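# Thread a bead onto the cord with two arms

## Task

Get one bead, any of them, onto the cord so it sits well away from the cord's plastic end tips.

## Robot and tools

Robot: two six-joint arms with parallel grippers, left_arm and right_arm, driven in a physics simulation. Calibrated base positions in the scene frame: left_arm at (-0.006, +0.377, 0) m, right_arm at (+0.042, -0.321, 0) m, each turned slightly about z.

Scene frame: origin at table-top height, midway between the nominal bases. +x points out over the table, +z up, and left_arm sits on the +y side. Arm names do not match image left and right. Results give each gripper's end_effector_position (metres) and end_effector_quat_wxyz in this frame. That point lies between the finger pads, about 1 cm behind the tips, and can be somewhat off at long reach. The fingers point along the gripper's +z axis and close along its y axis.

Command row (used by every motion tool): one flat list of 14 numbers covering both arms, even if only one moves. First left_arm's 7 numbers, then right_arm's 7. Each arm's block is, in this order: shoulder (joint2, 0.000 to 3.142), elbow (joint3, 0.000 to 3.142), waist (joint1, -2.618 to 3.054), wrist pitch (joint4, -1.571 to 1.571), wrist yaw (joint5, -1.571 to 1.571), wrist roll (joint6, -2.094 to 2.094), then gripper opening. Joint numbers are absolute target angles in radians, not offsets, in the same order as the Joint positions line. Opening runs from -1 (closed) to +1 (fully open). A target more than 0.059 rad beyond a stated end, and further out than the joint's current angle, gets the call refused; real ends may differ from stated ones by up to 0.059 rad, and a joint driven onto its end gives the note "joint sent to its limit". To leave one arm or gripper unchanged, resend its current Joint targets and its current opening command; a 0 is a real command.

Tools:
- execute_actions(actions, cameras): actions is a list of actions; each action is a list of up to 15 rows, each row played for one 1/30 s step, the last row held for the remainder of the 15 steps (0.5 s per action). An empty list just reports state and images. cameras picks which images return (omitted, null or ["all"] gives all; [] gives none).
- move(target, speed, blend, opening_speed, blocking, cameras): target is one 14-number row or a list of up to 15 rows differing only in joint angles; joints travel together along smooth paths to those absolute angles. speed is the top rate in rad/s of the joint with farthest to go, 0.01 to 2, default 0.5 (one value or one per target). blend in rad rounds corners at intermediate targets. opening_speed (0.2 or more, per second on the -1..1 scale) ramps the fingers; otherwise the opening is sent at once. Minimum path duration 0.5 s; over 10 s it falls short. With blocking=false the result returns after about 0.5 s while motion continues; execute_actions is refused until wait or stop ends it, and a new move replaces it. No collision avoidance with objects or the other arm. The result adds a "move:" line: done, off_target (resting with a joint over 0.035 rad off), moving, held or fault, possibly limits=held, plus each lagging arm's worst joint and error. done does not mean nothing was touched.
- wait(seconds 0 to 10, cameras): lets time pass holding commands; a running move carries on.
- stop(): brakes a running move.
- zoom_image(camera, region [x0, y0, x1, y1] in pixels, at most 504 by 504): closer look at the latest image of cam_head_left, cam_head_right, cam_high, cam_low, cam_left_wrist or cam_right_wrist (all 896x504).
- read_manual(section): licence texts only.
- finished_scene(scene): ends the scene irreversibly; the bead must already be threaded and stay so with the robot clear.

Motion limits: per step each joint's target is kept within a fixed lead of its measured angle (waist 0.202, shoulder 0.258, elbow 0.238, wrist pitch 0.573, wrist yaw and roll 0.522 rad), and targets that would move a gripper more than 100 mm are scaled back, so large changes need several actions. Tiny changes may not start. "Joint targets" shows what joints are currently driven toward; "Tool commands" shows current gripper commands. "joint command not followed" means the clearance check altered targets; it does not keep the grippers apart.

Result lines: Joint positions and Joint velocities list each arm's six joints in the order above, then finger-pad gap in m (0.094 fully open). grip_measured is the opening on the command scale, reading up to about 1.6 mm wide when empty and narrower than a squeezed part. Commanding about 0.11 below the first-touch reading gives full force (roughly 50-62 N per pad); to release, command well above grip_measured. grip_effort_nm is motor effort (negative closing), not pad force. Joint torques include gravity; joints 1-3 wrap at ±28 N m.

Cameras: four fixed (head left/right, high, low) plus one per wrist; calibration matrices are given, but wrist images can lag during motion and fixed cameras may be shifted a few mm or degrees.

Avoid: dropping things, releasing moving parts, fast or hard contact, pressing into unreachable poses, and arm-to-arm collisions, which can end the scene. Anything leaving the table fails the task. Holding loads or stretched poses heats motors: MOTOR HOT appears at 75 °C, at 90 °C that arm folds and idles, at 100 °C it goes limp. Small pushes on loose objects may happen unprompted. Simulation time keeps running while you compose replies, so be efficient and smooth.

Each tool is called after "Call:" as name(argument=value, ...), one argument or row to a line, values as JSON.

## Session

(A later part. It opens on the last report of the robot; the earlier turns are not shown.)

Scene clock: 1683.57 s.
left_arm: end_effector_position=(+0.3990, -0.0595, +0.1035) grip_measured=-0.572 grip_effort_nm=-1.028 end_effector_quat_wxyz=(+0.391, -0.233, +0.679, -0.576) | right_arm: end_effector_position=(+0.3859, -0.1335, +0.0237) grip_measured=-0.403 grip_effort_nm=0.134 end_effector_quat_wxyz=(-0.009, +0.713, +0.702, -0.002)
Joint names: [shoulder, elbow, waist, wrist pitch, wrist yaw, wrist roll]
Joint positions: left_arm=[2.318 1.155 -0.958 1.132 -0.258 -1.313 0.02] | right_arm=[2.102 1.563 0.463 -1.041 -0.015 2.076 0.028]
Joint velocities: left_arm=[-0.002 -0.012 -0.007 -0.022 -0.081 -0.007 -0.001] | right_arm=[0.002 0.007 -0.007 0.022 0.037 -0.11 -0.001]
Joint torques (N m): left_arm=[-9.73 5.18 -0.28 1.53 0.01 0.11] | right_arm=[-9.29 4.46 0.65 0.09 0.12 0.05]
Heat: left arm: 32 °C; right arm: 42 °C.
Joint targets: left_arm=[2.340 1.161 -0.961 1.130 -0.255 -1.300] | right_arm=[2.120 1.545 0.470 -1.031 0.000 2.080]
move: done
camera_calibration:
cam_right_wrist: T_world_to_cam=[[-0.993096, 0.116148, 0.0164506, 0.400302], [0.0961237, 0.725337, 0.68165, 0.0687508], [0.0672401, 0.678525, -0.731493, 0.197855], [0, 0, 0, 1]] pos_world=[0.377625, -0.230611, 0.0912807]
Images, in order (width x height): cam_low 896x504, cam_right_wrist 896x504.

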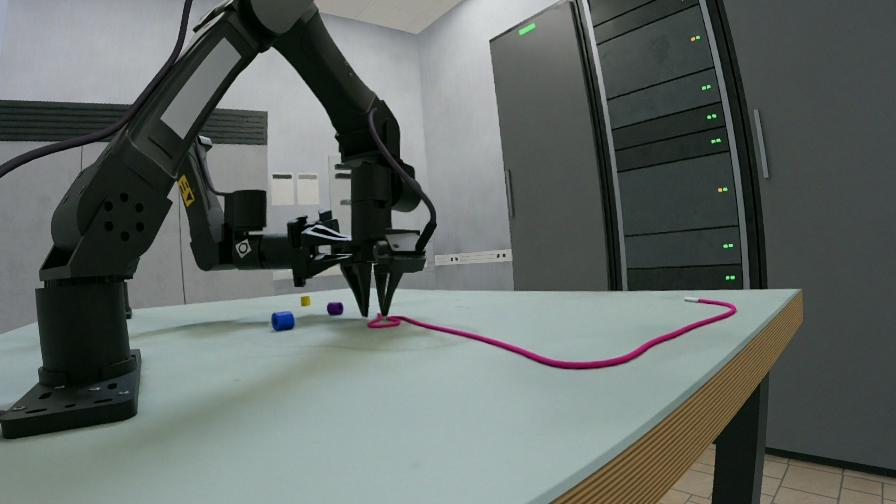

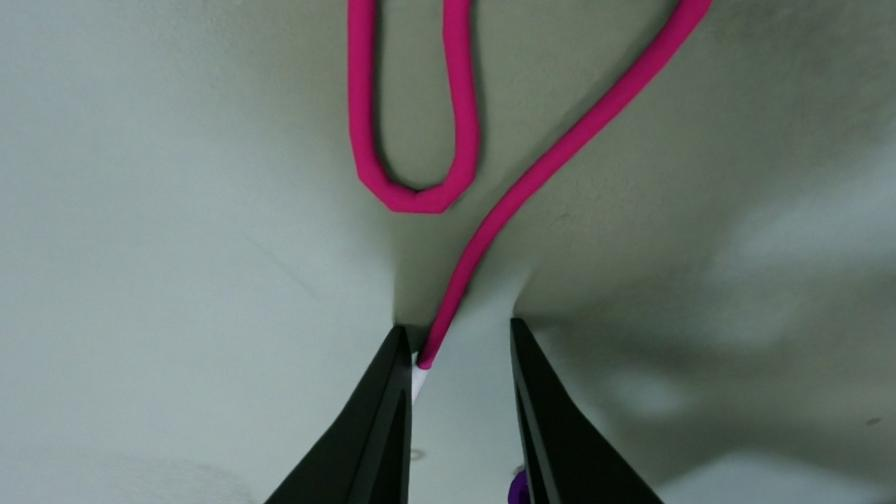

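Call:
move(
  target=[2.3405,1.161,-0.961,1.13,-0.255,-1.30,-0.66,2.014,1.475,0.443,-1.008,0,2.08,-0.4],
  speed=0.1,
  cameras=["cam_right_wrist","cam_low"],
)

Scene clock: 1697.13 s.
left_arm: end_effector_position=(+0.3990, -0.0595, +0.1035) grip_measured=-0.572 grip_effort_nm=-1.023 end_effector_quat_wxyz=(+0.391, -0.233, +0.679, -0.576) | right_arm: end_effector_position=(+0.3797, -0.1421, +0.0237) grip_measured=-0.403 grip_effort_nm=0.134 end_effector_quat_wxyz=(-0.007, +0.717, +0.697, +0.003)
Joint names: [shoulder, elbow, waist, wrist pitch, wrist yaw, wrist roll]
Joint positions: left_arm=[2.318 1.155 -0.958 1.132 -0.258 -1.313 0.02] | right_arm=[2.058 1.495 0.451 -1.008 -0.015 2.076 0.028]
Joint velocities: left_arm=[-0.002 -0.017 0.007 -0.007 -0.007 -0.022 0.001] | right_arm=[-0.002 -0.012 0.012 0.022 0.022 -0.066 0.001]
Joint torques (N m): left_arm=[-9.74 5.15 -0.28 1.54 0.01 0.11] | right_arm=[-13.74 4.21 -0.75 0.01 0.14 0.05]
Heat: left arm: 32 °C; right arm: 41 °C.
Joint targets: left_arm=[2.340 1.161 -0.961 1.130 -0.255 -1.300] | right_arm=[2.014 1.475 0.443 -1.008 0.000 2.080]
move: off_target (right_arm); right_arm: the shoulder is farthest, 0.044 rad from its target
camera_calibration:
cam_right_wrist: T_world_to_cam=[[-0.991763, 0.12783, 0.00808408, 0.396433], [0.0985533, 0.721261, 0.685617, 0.0739563], [0.0818119, 0.680766, -0.727918, 0.198772], [0, 0, 0, 1]] pos_world=[0.369617, -0.239335, 0.0907791]
Images, in order (width x height): cam_low 896x504, cam_right_wrist 896x504.

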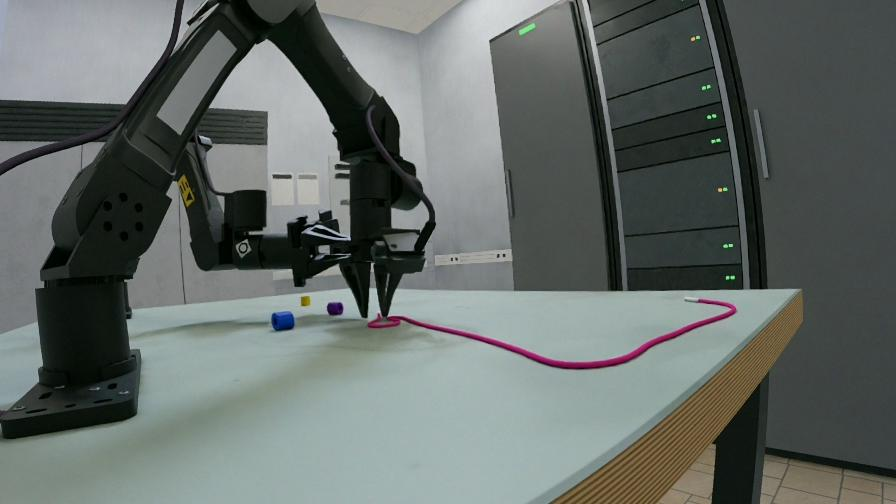

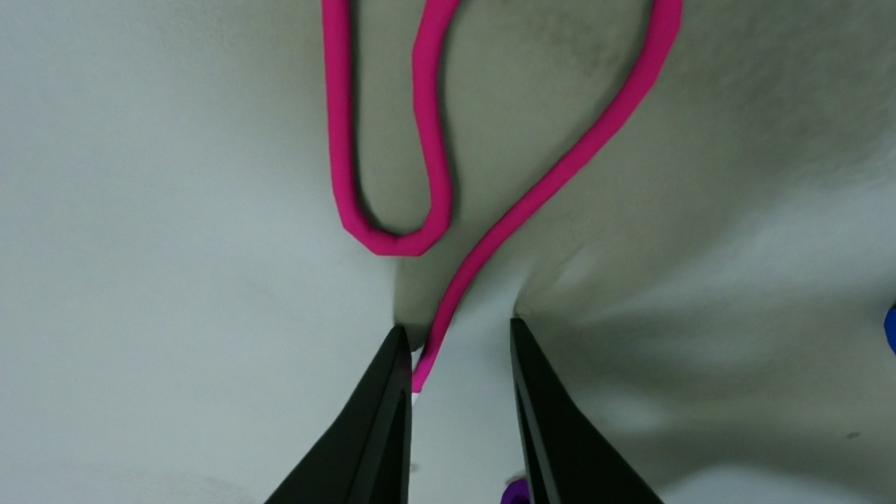

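Call:
move(
  target=[2.3405,1.161,-0.961,1.13,-0.255,-1.30,-0.66,2.014,1.475,0.422,-1.008,0,2.08,-0.4],
  speed=0.1,
  cameras=["cam_right_wrist"],
)

Call:
move(
  target=[2.3405,1.161,-0.961,1.13,-0.255,-1.30,-0.66,2.014,1.475,0.422,-1.008,0,2.08,-1],
  opening_speed=0.6,
  cameras=["cam_right_wrist"],
)

Scene clock: 1706.67 s.
left_arm: end_effector_position=(+0.3990, -0.0595, +0.1035) grip_measured=-0.572 grip_effort_nm=-1.023 end_effector_quat_wxyz=(+0.391, -0.233, +0.679, -0.576) | right_arm: end_effector_position=(+0.3836, -0.1496, +0.0237) grip_measured=-0.403 grip_effort_nm=0.129 end_effector_quat_wxyz=(-0.007, +0.724, +0.689, +0.003)
Joint names: [shoulder, elbow, waist, wrist pitch, wrist yaw, wrist roll]
Joint positions: left_arm=[2.318 1.155 -0.958 1.132 -0.258 -1.313 0.02] | right_arm=[2.058 1.495 0.429 -1.008 -0.015 2.076 0.028]
Joint velocities: left_arm=[-0.002 -0.002 -0.002 0.051 -0.037 0.051 0] | right_arm=[-0.007 0.002 0.017 0.066 0.007 -0.051 -0.001]
Joint torques (N m): left_arm=[-9.74 5.16 -0.29 1.53 0.01 0.11] | right_arm=[-13.71 4.23 -0.59 0.01 0.12 0.04]
Heat: left arm: 32 °C; right arm: 41 °C.
Joint targets: left_arm=[2.340 1.161 -0.961 1.130 -0.255 -1.300] | right_arm=[2.014 1.475 0.422 -1.008 0.000 2.080]
move: off_target (right_arm); right_arm: the shoulder is farthest, 0.044 rad from its target
camera_calibration:
cam_right_wrist: T_world_to_cam=[[-0.988692, 0.149741, 0.00808408, 0.403349], [0.114486, 0.718904, 0.685617, 0.0725359], [0.096853, 0.67879, -0.727918, 0.197511], [0, 0, 0, 1]] pos_world=[0.371354, -0.246612, 0.0907791]
Images, in order (width x height): cam_right_wrist 896x504.

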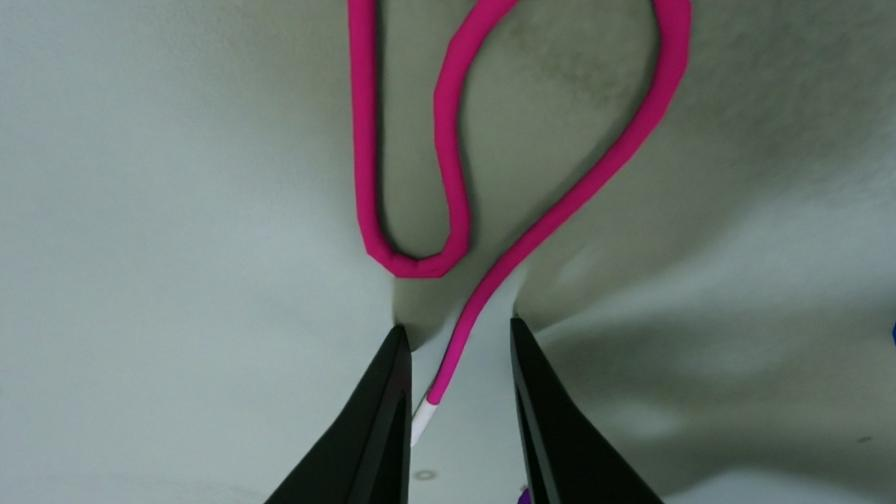

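Scene clock: 1707.87 s.
left_arm: end_effector_position=(+0.3990, -0.0595, +0.1035) grip_measured=-0.572 grip_effort_nm=-1.028 end_effector_quat_wxyz=(+0.391, -0.233, +0.679, -0.576) | right_arm: end_effector_position=(+0.3836, -0.1496, +0.0239) grip_measured=-0.959 grip_effort_nm=-0.974 end_effector_quat_wxyz=(-0.007, +0.724, +0.689, +0.003)
Joint names: [shoulder, elbow, waist, wrist pitch, wrist yaw, wrist roll]
Joint positions: left_arm=[2.318 1.155 -0.958 1.132 -0.258 -1.313 0.02] | right_arm=[2.057 1.495 0.429 -1.008 -0.015 2.076 0.002]
Joint velocities: left_arm=[-0.007 -0.007 -0.012 0.007 -0.051 -0.022 -0.001] | right_arm=[0.022 0.007 -0.022 0.051 -0.051 0.022 -0.002]
Joint torques (N m): left_arm=[-9.76 5.16 -0.27 1.53 0.01 0.11] | right_arm=[-13.61 4.25 -0.54 0 0.13 0.04]
Heat: left arm: 32 °C; right arm: 42 °C.
Joint targets: left_arm=[2.340 1.161 -0.961 1.130 -0.255 -1.300] | right_arm=[2.014 1.475 0.422 -1.008 0.000 2.080]
move: off_target (right_arm); right_arm: the shoulder is farthest, 0.043 rad from its target
camera_calibration:
cam_right_wrist: T_world_to_cam=[[-0.988698, 0.149738, 0.00745718, 0.403423], [0.114016, 0.718673, 0.685937, 0.0724538], [0.0973515, 0.679034, -0.727623, 0.197523], [0, 0, 0, 1]] pos_world=[0.371373, -0.246603, 0.0910149]
Images, in order (width x height): cam_right_wrist 896x504.

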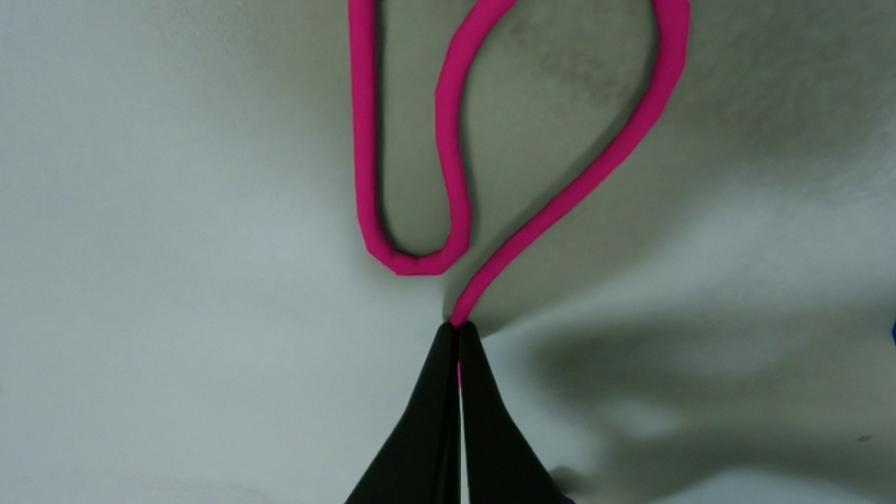

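Call:
execute_actions(
  actions=[],
)

Call:
zoom_image(
  camera="cam_low",
  region=[240, 160, 540, 330],
)

Call:
zoom_image(
  camera="cam_high",
  region=[200, 100, 600, 330],
)

Scene clock: 1740.97 s.
left_arm: end_effector_position=(+0.3990, -0.0595, +0.1035) grip_measured=-0.572 grip_effort_nm=-1.033 end_effector_quat_wxyz=(+0.391, -0.233, +0.679, -0.576) | right_arm: end_effector_position=(+0.3836, -0.1496, +0.0239) grip_measured=-0.967 grip_effort_nm=-1.053 end_effector_quat_wxyz=(-0.007, +0.724, +0.689, +0.003)
Joint names: [shoulder, elbow, waist, wrist pitch, wrist yaw, wrist roll]
Joint positions: left_arm=[2.318 1.155 -0.958 1.132 -0.258 -1.313 0.02] | right_arm=[2.057 1.495 0.429 -1.008 -0.015 2.076 0.002]
Joint velocities: left_arm=[0.002 -0.012 0.017 0.007 -0.095 0.007 -0.001] | right_arm=[0.007 0.002 0.007 0.022 0.051 -0.051 0]
Joint torques (N m): left_arm=[-9.74 5.18 -0.28 1.53 0.01 0.11] | right_arm=[-13.64 4.26 -0.57 0 0.13 0.06]
Heat: left arm: 32 °C; right arm: 46 °C.
Joint targets: left_arm=[2.340 1.161 -0.961 1.130 -0.255 -1.300] | right_arm=[2.014 1.475 0.422 -1.008 0.000 2.080]
Tool commands: left_gripper/opening=-0.66 right_gripper/opening=-1.0
camera_calibration:
cam_left_wrist: T_world_to_cam=[[-0.209965, -0.323925, 0.92249, -0.0265504], [-0.955155, -0.133533, -0.264289, 0.426401], [0.208793, -0.936612, -0.281361, 0.00322356], [0, 0, 0, 1]] pos_world=[0.401031, 0.0513576, 0.138092]
cam_right_wrist: T_world_to_cam=[[-0.988698, 0.149738, 0.00745718, 0.403423], [0.114016, 0.718673, 0.685937, 0.0724538], [0.0973515, 0.679034, -0.727623, 0.197523], [0, 0, 0, 1]] pos_world=[0.371373, -0.246603, 0.0910149]

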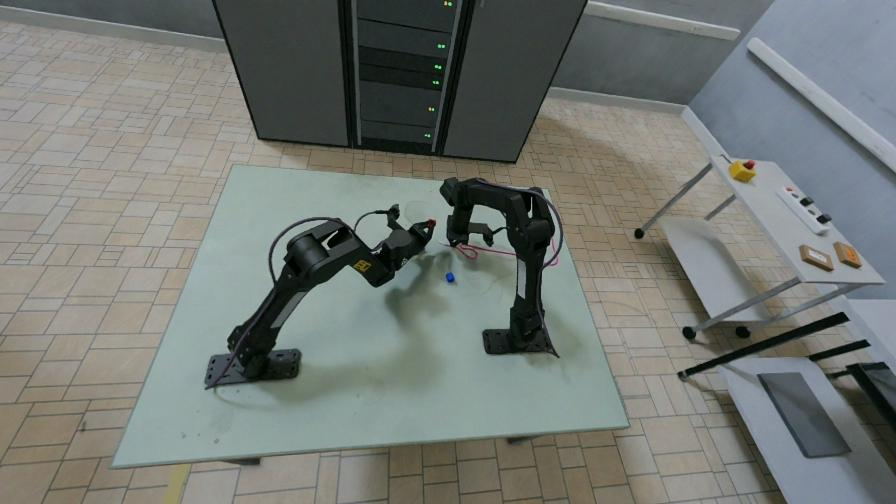

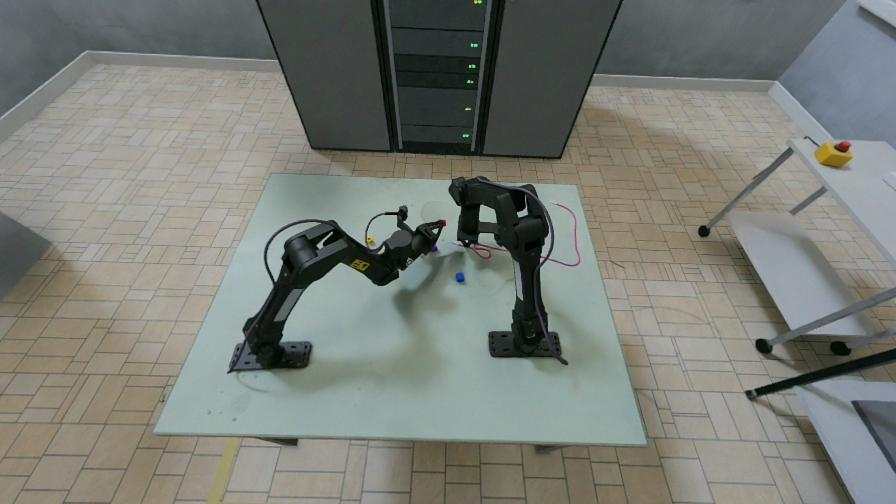

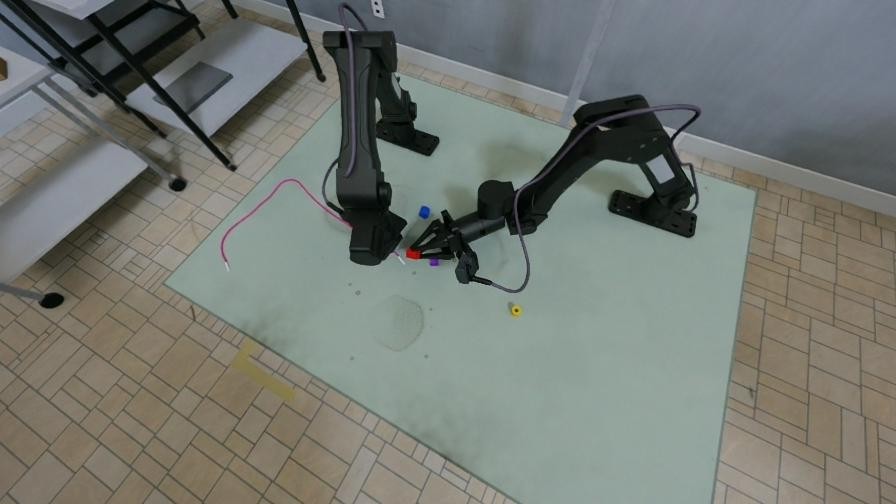

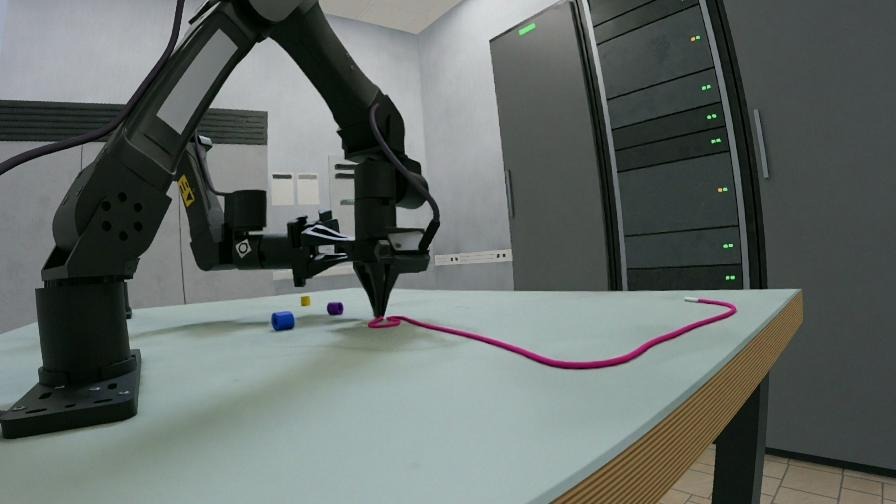

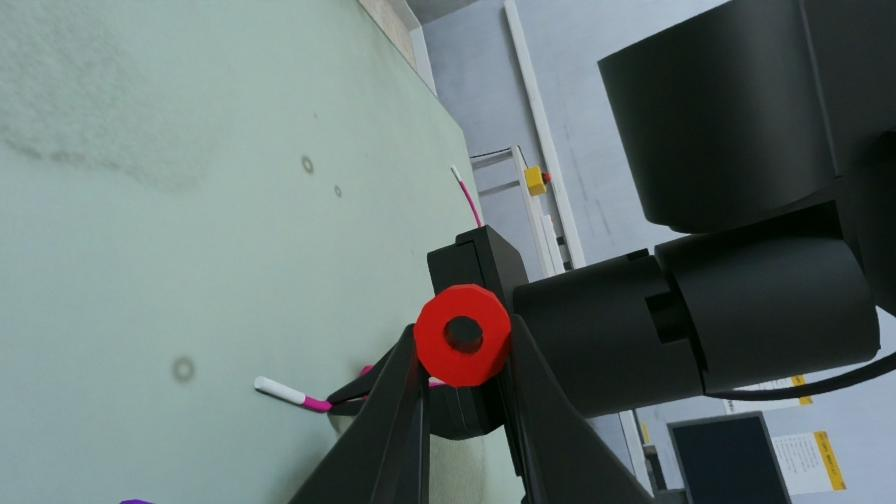

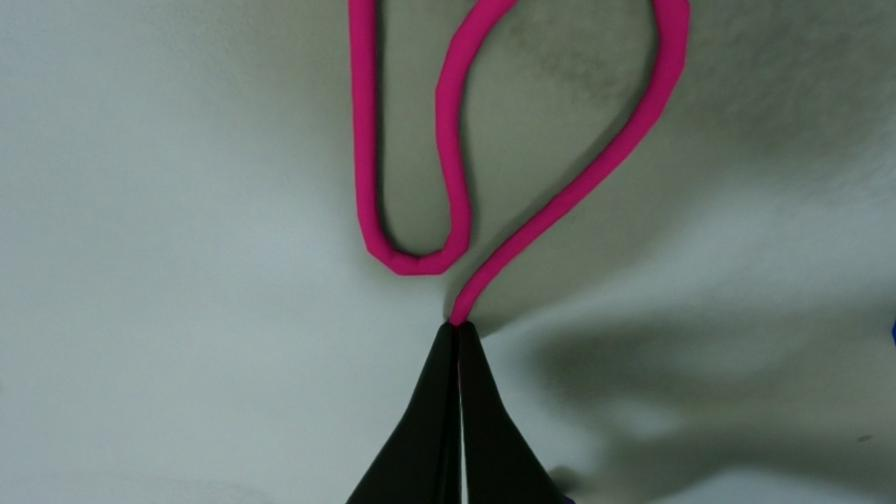

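Scaled by 1.680 from the camera's 896x504 image, which has a finer 1280x720 frame.

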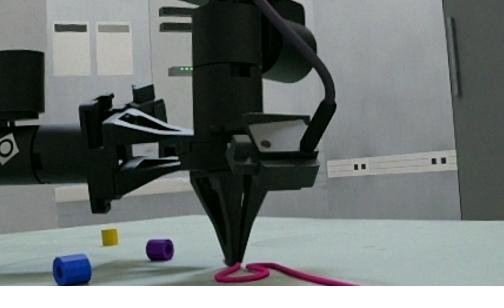

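Scaled by 1.260 from the camera's 896x504 image, which has a finer 1280x720 frame.

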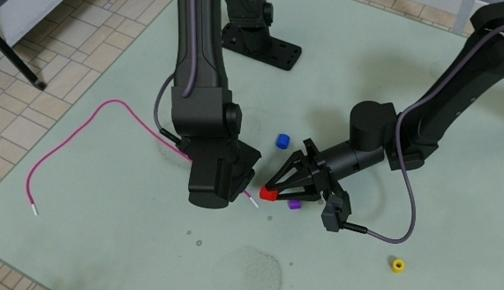

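Call:
move(
  target=[
    [2.3405,1.161,-0.961,1.13,-0.255,-1.30,-0.66,1.96,1.72,0.42,-1.29,0,2.08,-1],
    [2.3405,1.161,-0.961,1.13,-0.255,-1.30,-0.66,2.02,1.852,0.38,-1.386,0,2.0,-1],
  ],
  speed=0.35,
)

Call:
zoom_image(
  camera="cam_low",
  region=[240, 160, 540, 330],
)

Call:
zoom_image(
  camera="cam_high",
  region=[330, 160, 500, 300],
)

Scene clock: 1763.50 s.
left_arm: end_effector_position=(+0.3990, -0.0595, +0.1035) grip_measured=-0.572 grip_effort_nm=-1.028 end_effector_quat_wxyz=(+0.391, -0.233, +0.679, -0.576) | right_arm: end_effector_position=(+0.3977, -0.1622, +0.1253) grip_measured=-0.967 grip_effort_nm=-1.057 end_effector_quat_wxyz=(-0.001, +0.715, +0.699, +0.018)
Joint names: [shoulder, elbow, waist, wrist pitch, wrist yaw, wrist roll]
Joint positions: left_arm=[2.318 1.155 -0.958 1.132 -0.258 -1.313 0.02] | right_arm=[2.001 1.82 0.384 -1.356 -0.014 2.005 0.002]
Joint velocities: left_arm=[-0.007 -0.012 -0.012 0.11 -0.022 -0.007 0.001] | right_arm=[-0.007 0.007 0.002 -0.051 0.007 -0.007 -0.001]
Joint torques (N m): left_arm=[-9.74 5.16 -0.28 1.53 0.01 0.11] | right_arm=[-8.66 8.54 -0.34 -0.21 0.1 -0.03]
Heat: left arm: 32 °C; right arm: 46 °C.
Joint targets: left_arm=[2.340 1.161 -0.961 1.130 -0.255 -1.300] | right_arm=[2.020 1.852 0.380 -1.386 0.000 2.000]
move: done
camera_calibration:
cam_left_wrist: T_world_to_cam=[[-0.209965, -0.323925, 0.92249, -0.0265504], [-0.955155, -0.133533, -0.264289, 0.426401], [0.208793, -0.936612, -0.281361, 0.00322356], [0, 0, 0, 1]] pos_world=[0.401031, 0.0513576, 0.138092]
cam_right_wrist: T_world_to_cam=[[-0.992071, 0.123777, -0.0217731, 0.419231], [0.073608, 0.71268, 0.697617, 0.0240887], [0.101866, 0.690483, -0.71614, 0.277088], [0, 0, 0, 1]] pos_world=[0.385908, -0.260383, 0.190757]

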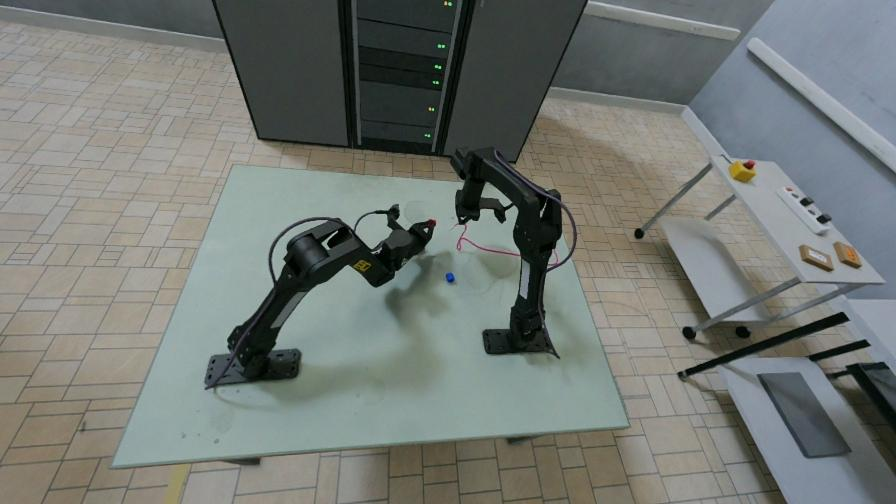

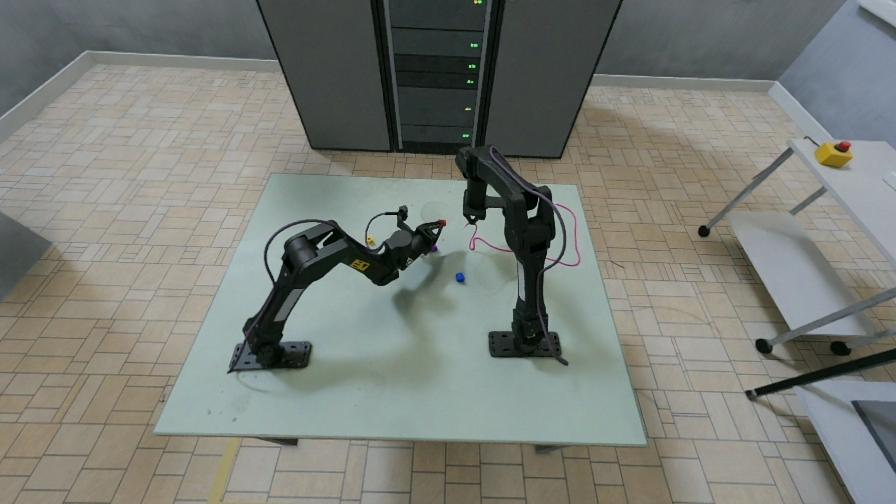

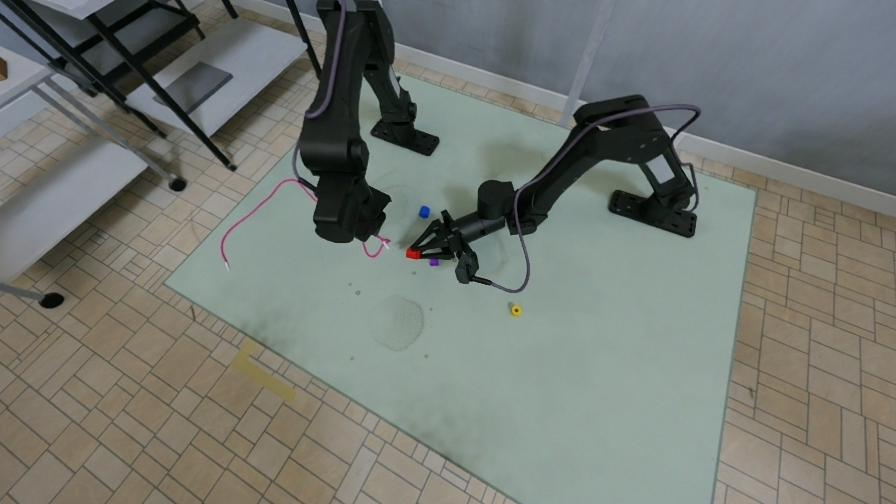

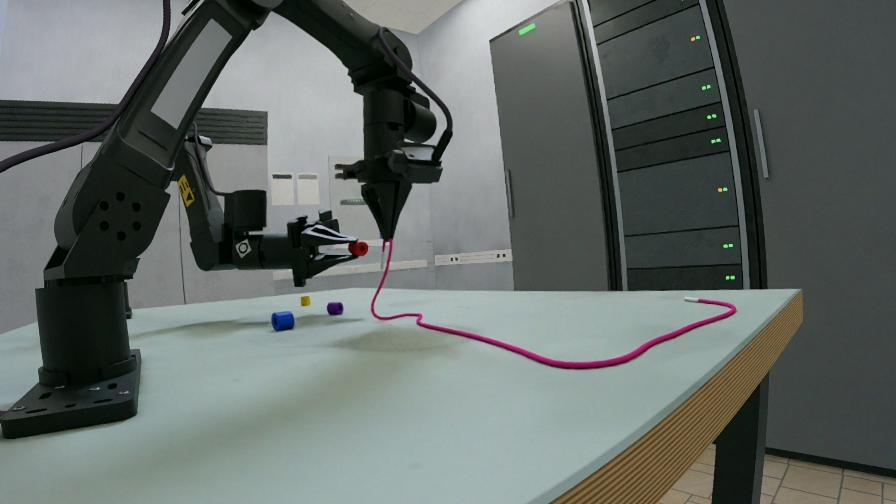

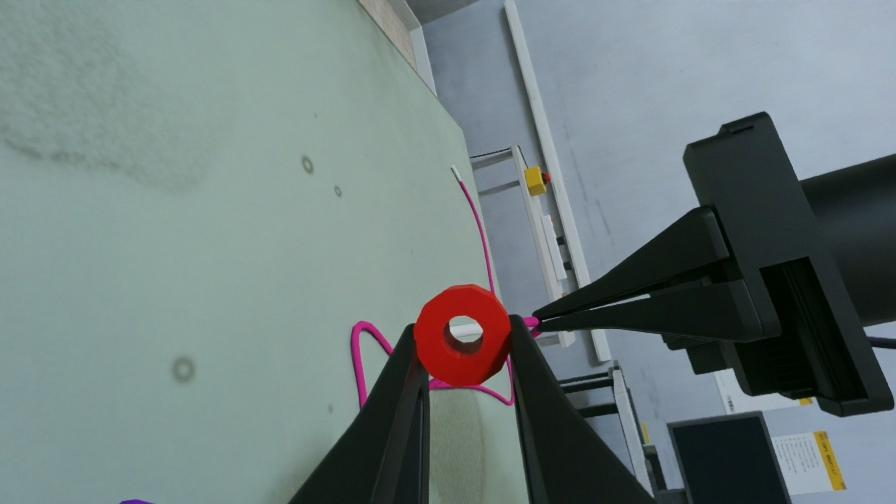

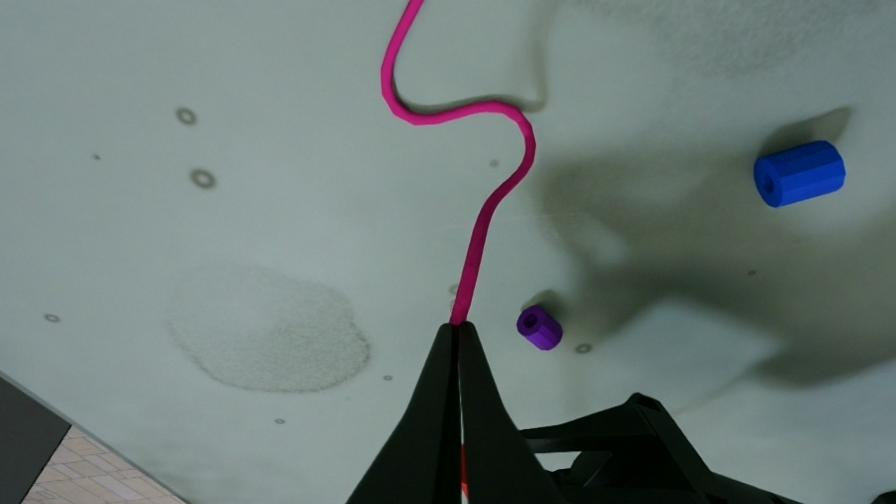

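Scaled by 1.680 from the camera's 896x504 image, which has a finer 1280x720 frame.

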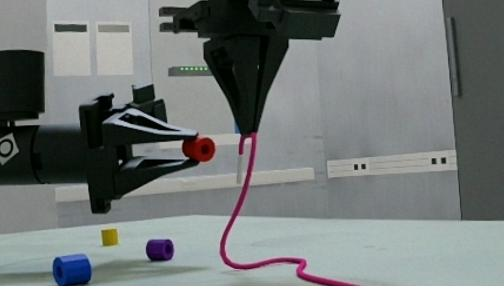

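Scaled by 2.965 from the camera's 896x504 image, which has a finer 1280x720 frame.

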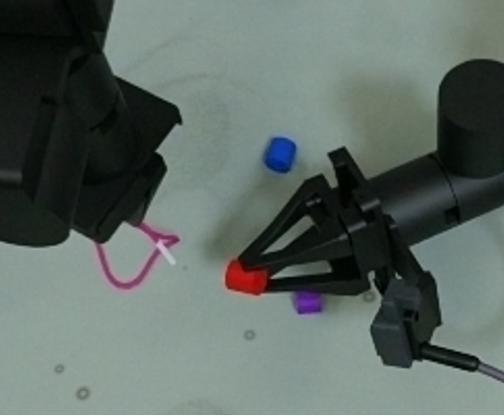

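Call:
move(
  target=[
    [2.3405,1.161,-0.961,1.13,-0.255,-1.30,-0.66,2.04,1.61,0.361,-1.144,0,2.0,-1],
    [2.3405,1.161,-0.961,1.13,-0.255,-1.30,-0.66,2.0,1.425,0.235,-0.992,0,1.9,-1],
  ],
  speed=0.3,
)

Call:
zoom_image(
  camera="cam_low",
  region=[240, 200, 540, 370],
)

Call:
zoom_image(
  camera="cam_high",
  region=[290, 160, 460, 300],
)

Scene clock: 1868.17 s.
left_arm: end_effector_position=(+0.3990, -0.0595, +0.1035) grip_measured=-0.572 grip_effort_nm=-1.033 end_effector_quat_wxyz=(+0.391, -0.233, +0.679, -0.576) | right_arm: end_effector_position=(+0.3978, -0.2207, +0.0241) grip_measured=-0.967 grip_effort_nm=-1.057 end_effector_quat_wxyz=(-0.009, +0.731, +0.683, -0.001)
Joint names: [shoulder, elbow, waist, wrist pitch, wrist yaw, wrist roll]
Joint positions: left_arm=[2.318 1.155 -0.958 1.132 -0.258 -1.313 0.02] | right_arm=[2.021 1.442 0.239 -1.002 -0.014 1.905 0.002]
Joint velocities: left_arm=[-0.007 0.007 -0.002 -0.037 0.007 -0.007 0] | right_arm=[0.017 -0.002 -0.012 -0.037 0.037 -0.051 0.001]
Joint torques (N m): left_arm=[-9.76 5.15 -0.29 1.53 0.01 0.11] | right_arm=[-11.49 4.37 -0.31 0.09 0.11 -0.02]
Heat: left arm: 32 °C; right arm: 39 °C.
Joint targets: left_arm=[2.340 1.161 -0.961 1.130 -0.255 -1.300] | right_arm=[2.000 1.425 0.235 -0.992 0.000 1.900]
move: done
camera_calibration:
cam_left_wrist: T_world_to_cam=[[-0.209965, -0.323925, 0.92249, -0.0265504], [-0.955155, -0.133533, -0.264289, 0.426401], [0.208793, -0.936612, -0.281361, 0.00322356], [0, 0, 0, 1]] pos_world=[0.401031, 0.0513576, 0.138092]
cam_right_wrist: T_world_to_cam=[[-0.985699, 0.167864, 0.0148008, 0.430728], [0.132614, 0.718511, 0.682756, 0.114468], [0.103976, 0.674954, -0.730497, 0.241107], [0, 0, 0, 1]] pos_world=[0.384319, -0.317287, 0.0915993]

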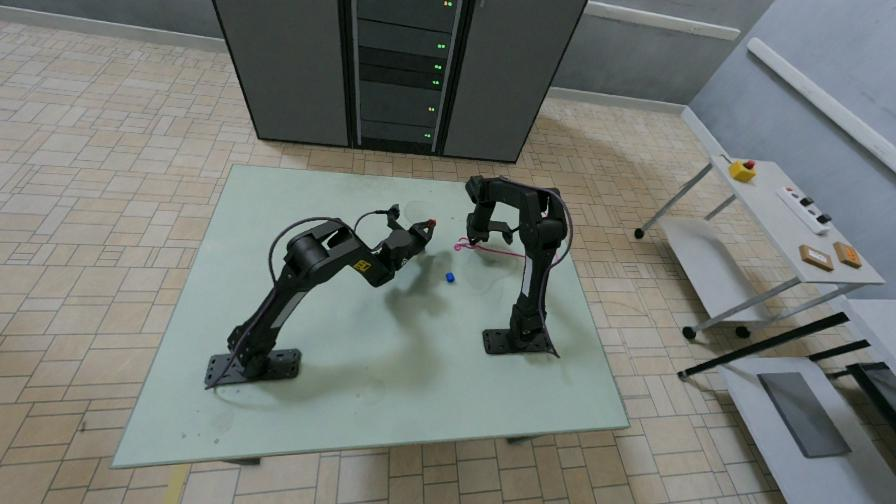

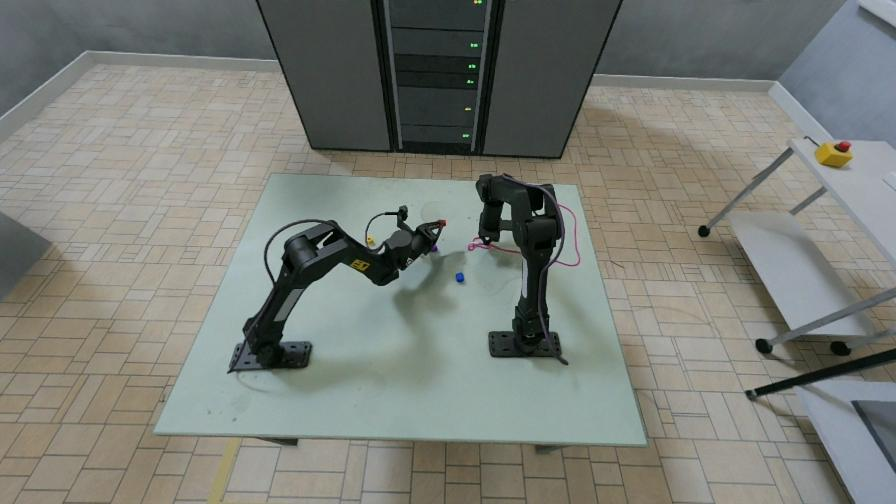

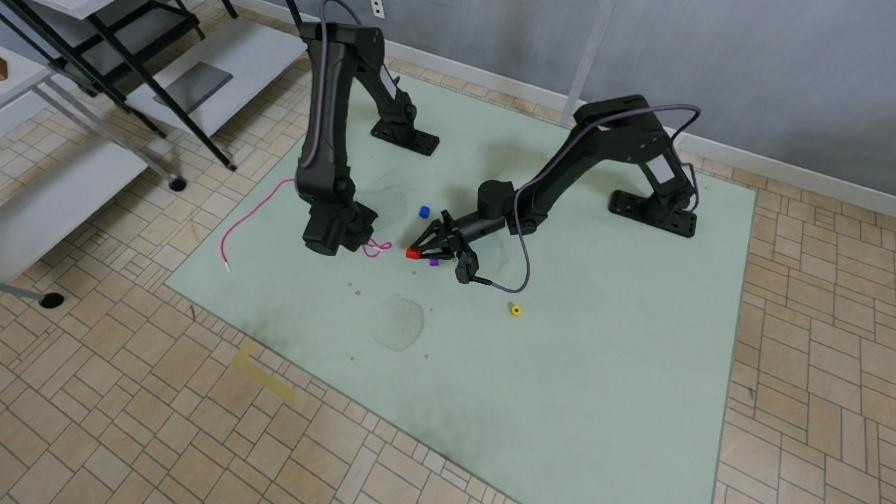

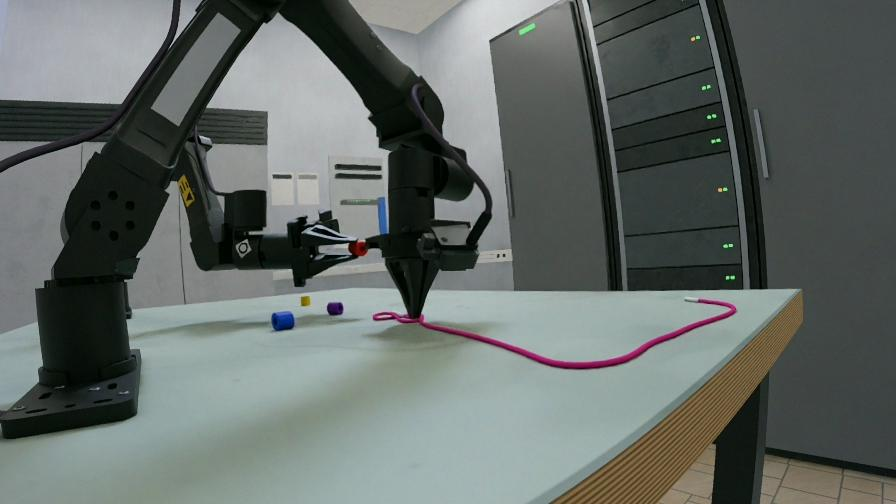

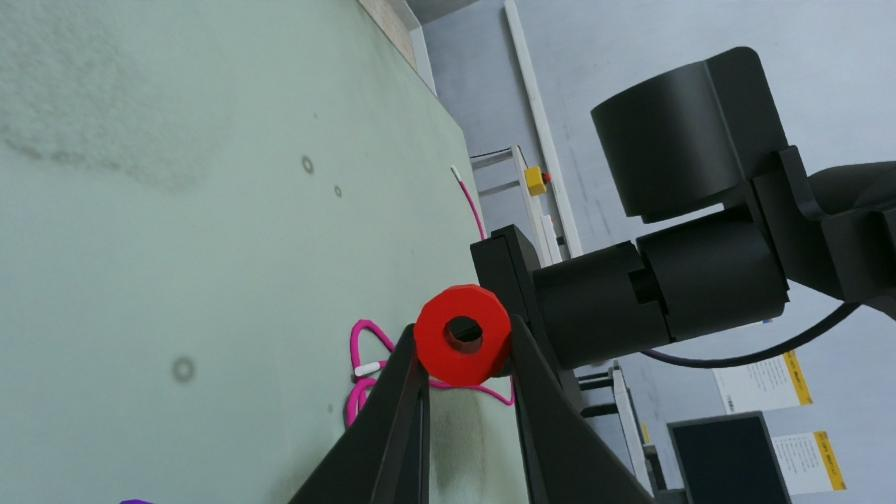

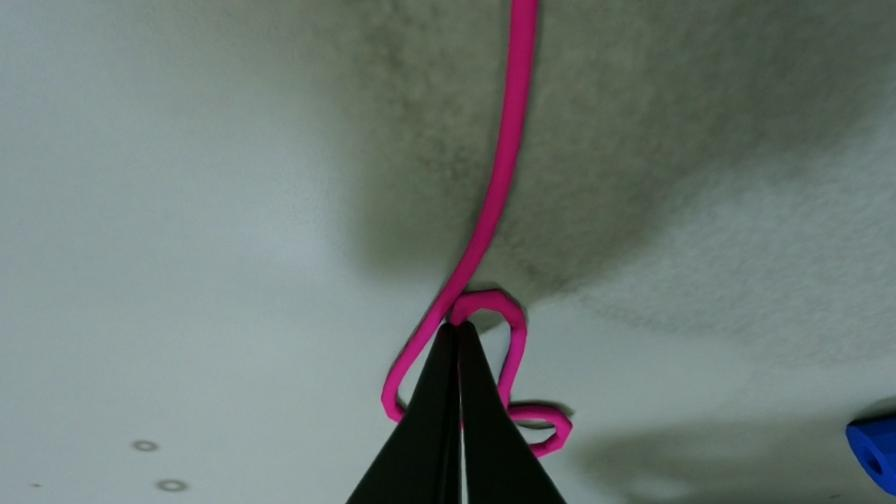

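Scaled by 1.680 from the camera's 896x504 image, which has a finer 1280x720 frame.

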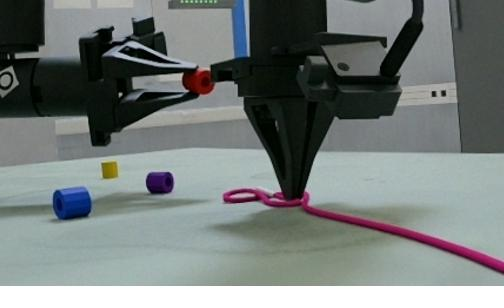

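Scaled by 2.965 from the camera's 896x504 image, which has a finer 1280x720 frame.

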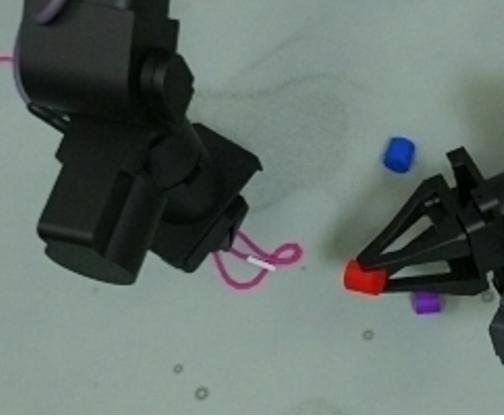

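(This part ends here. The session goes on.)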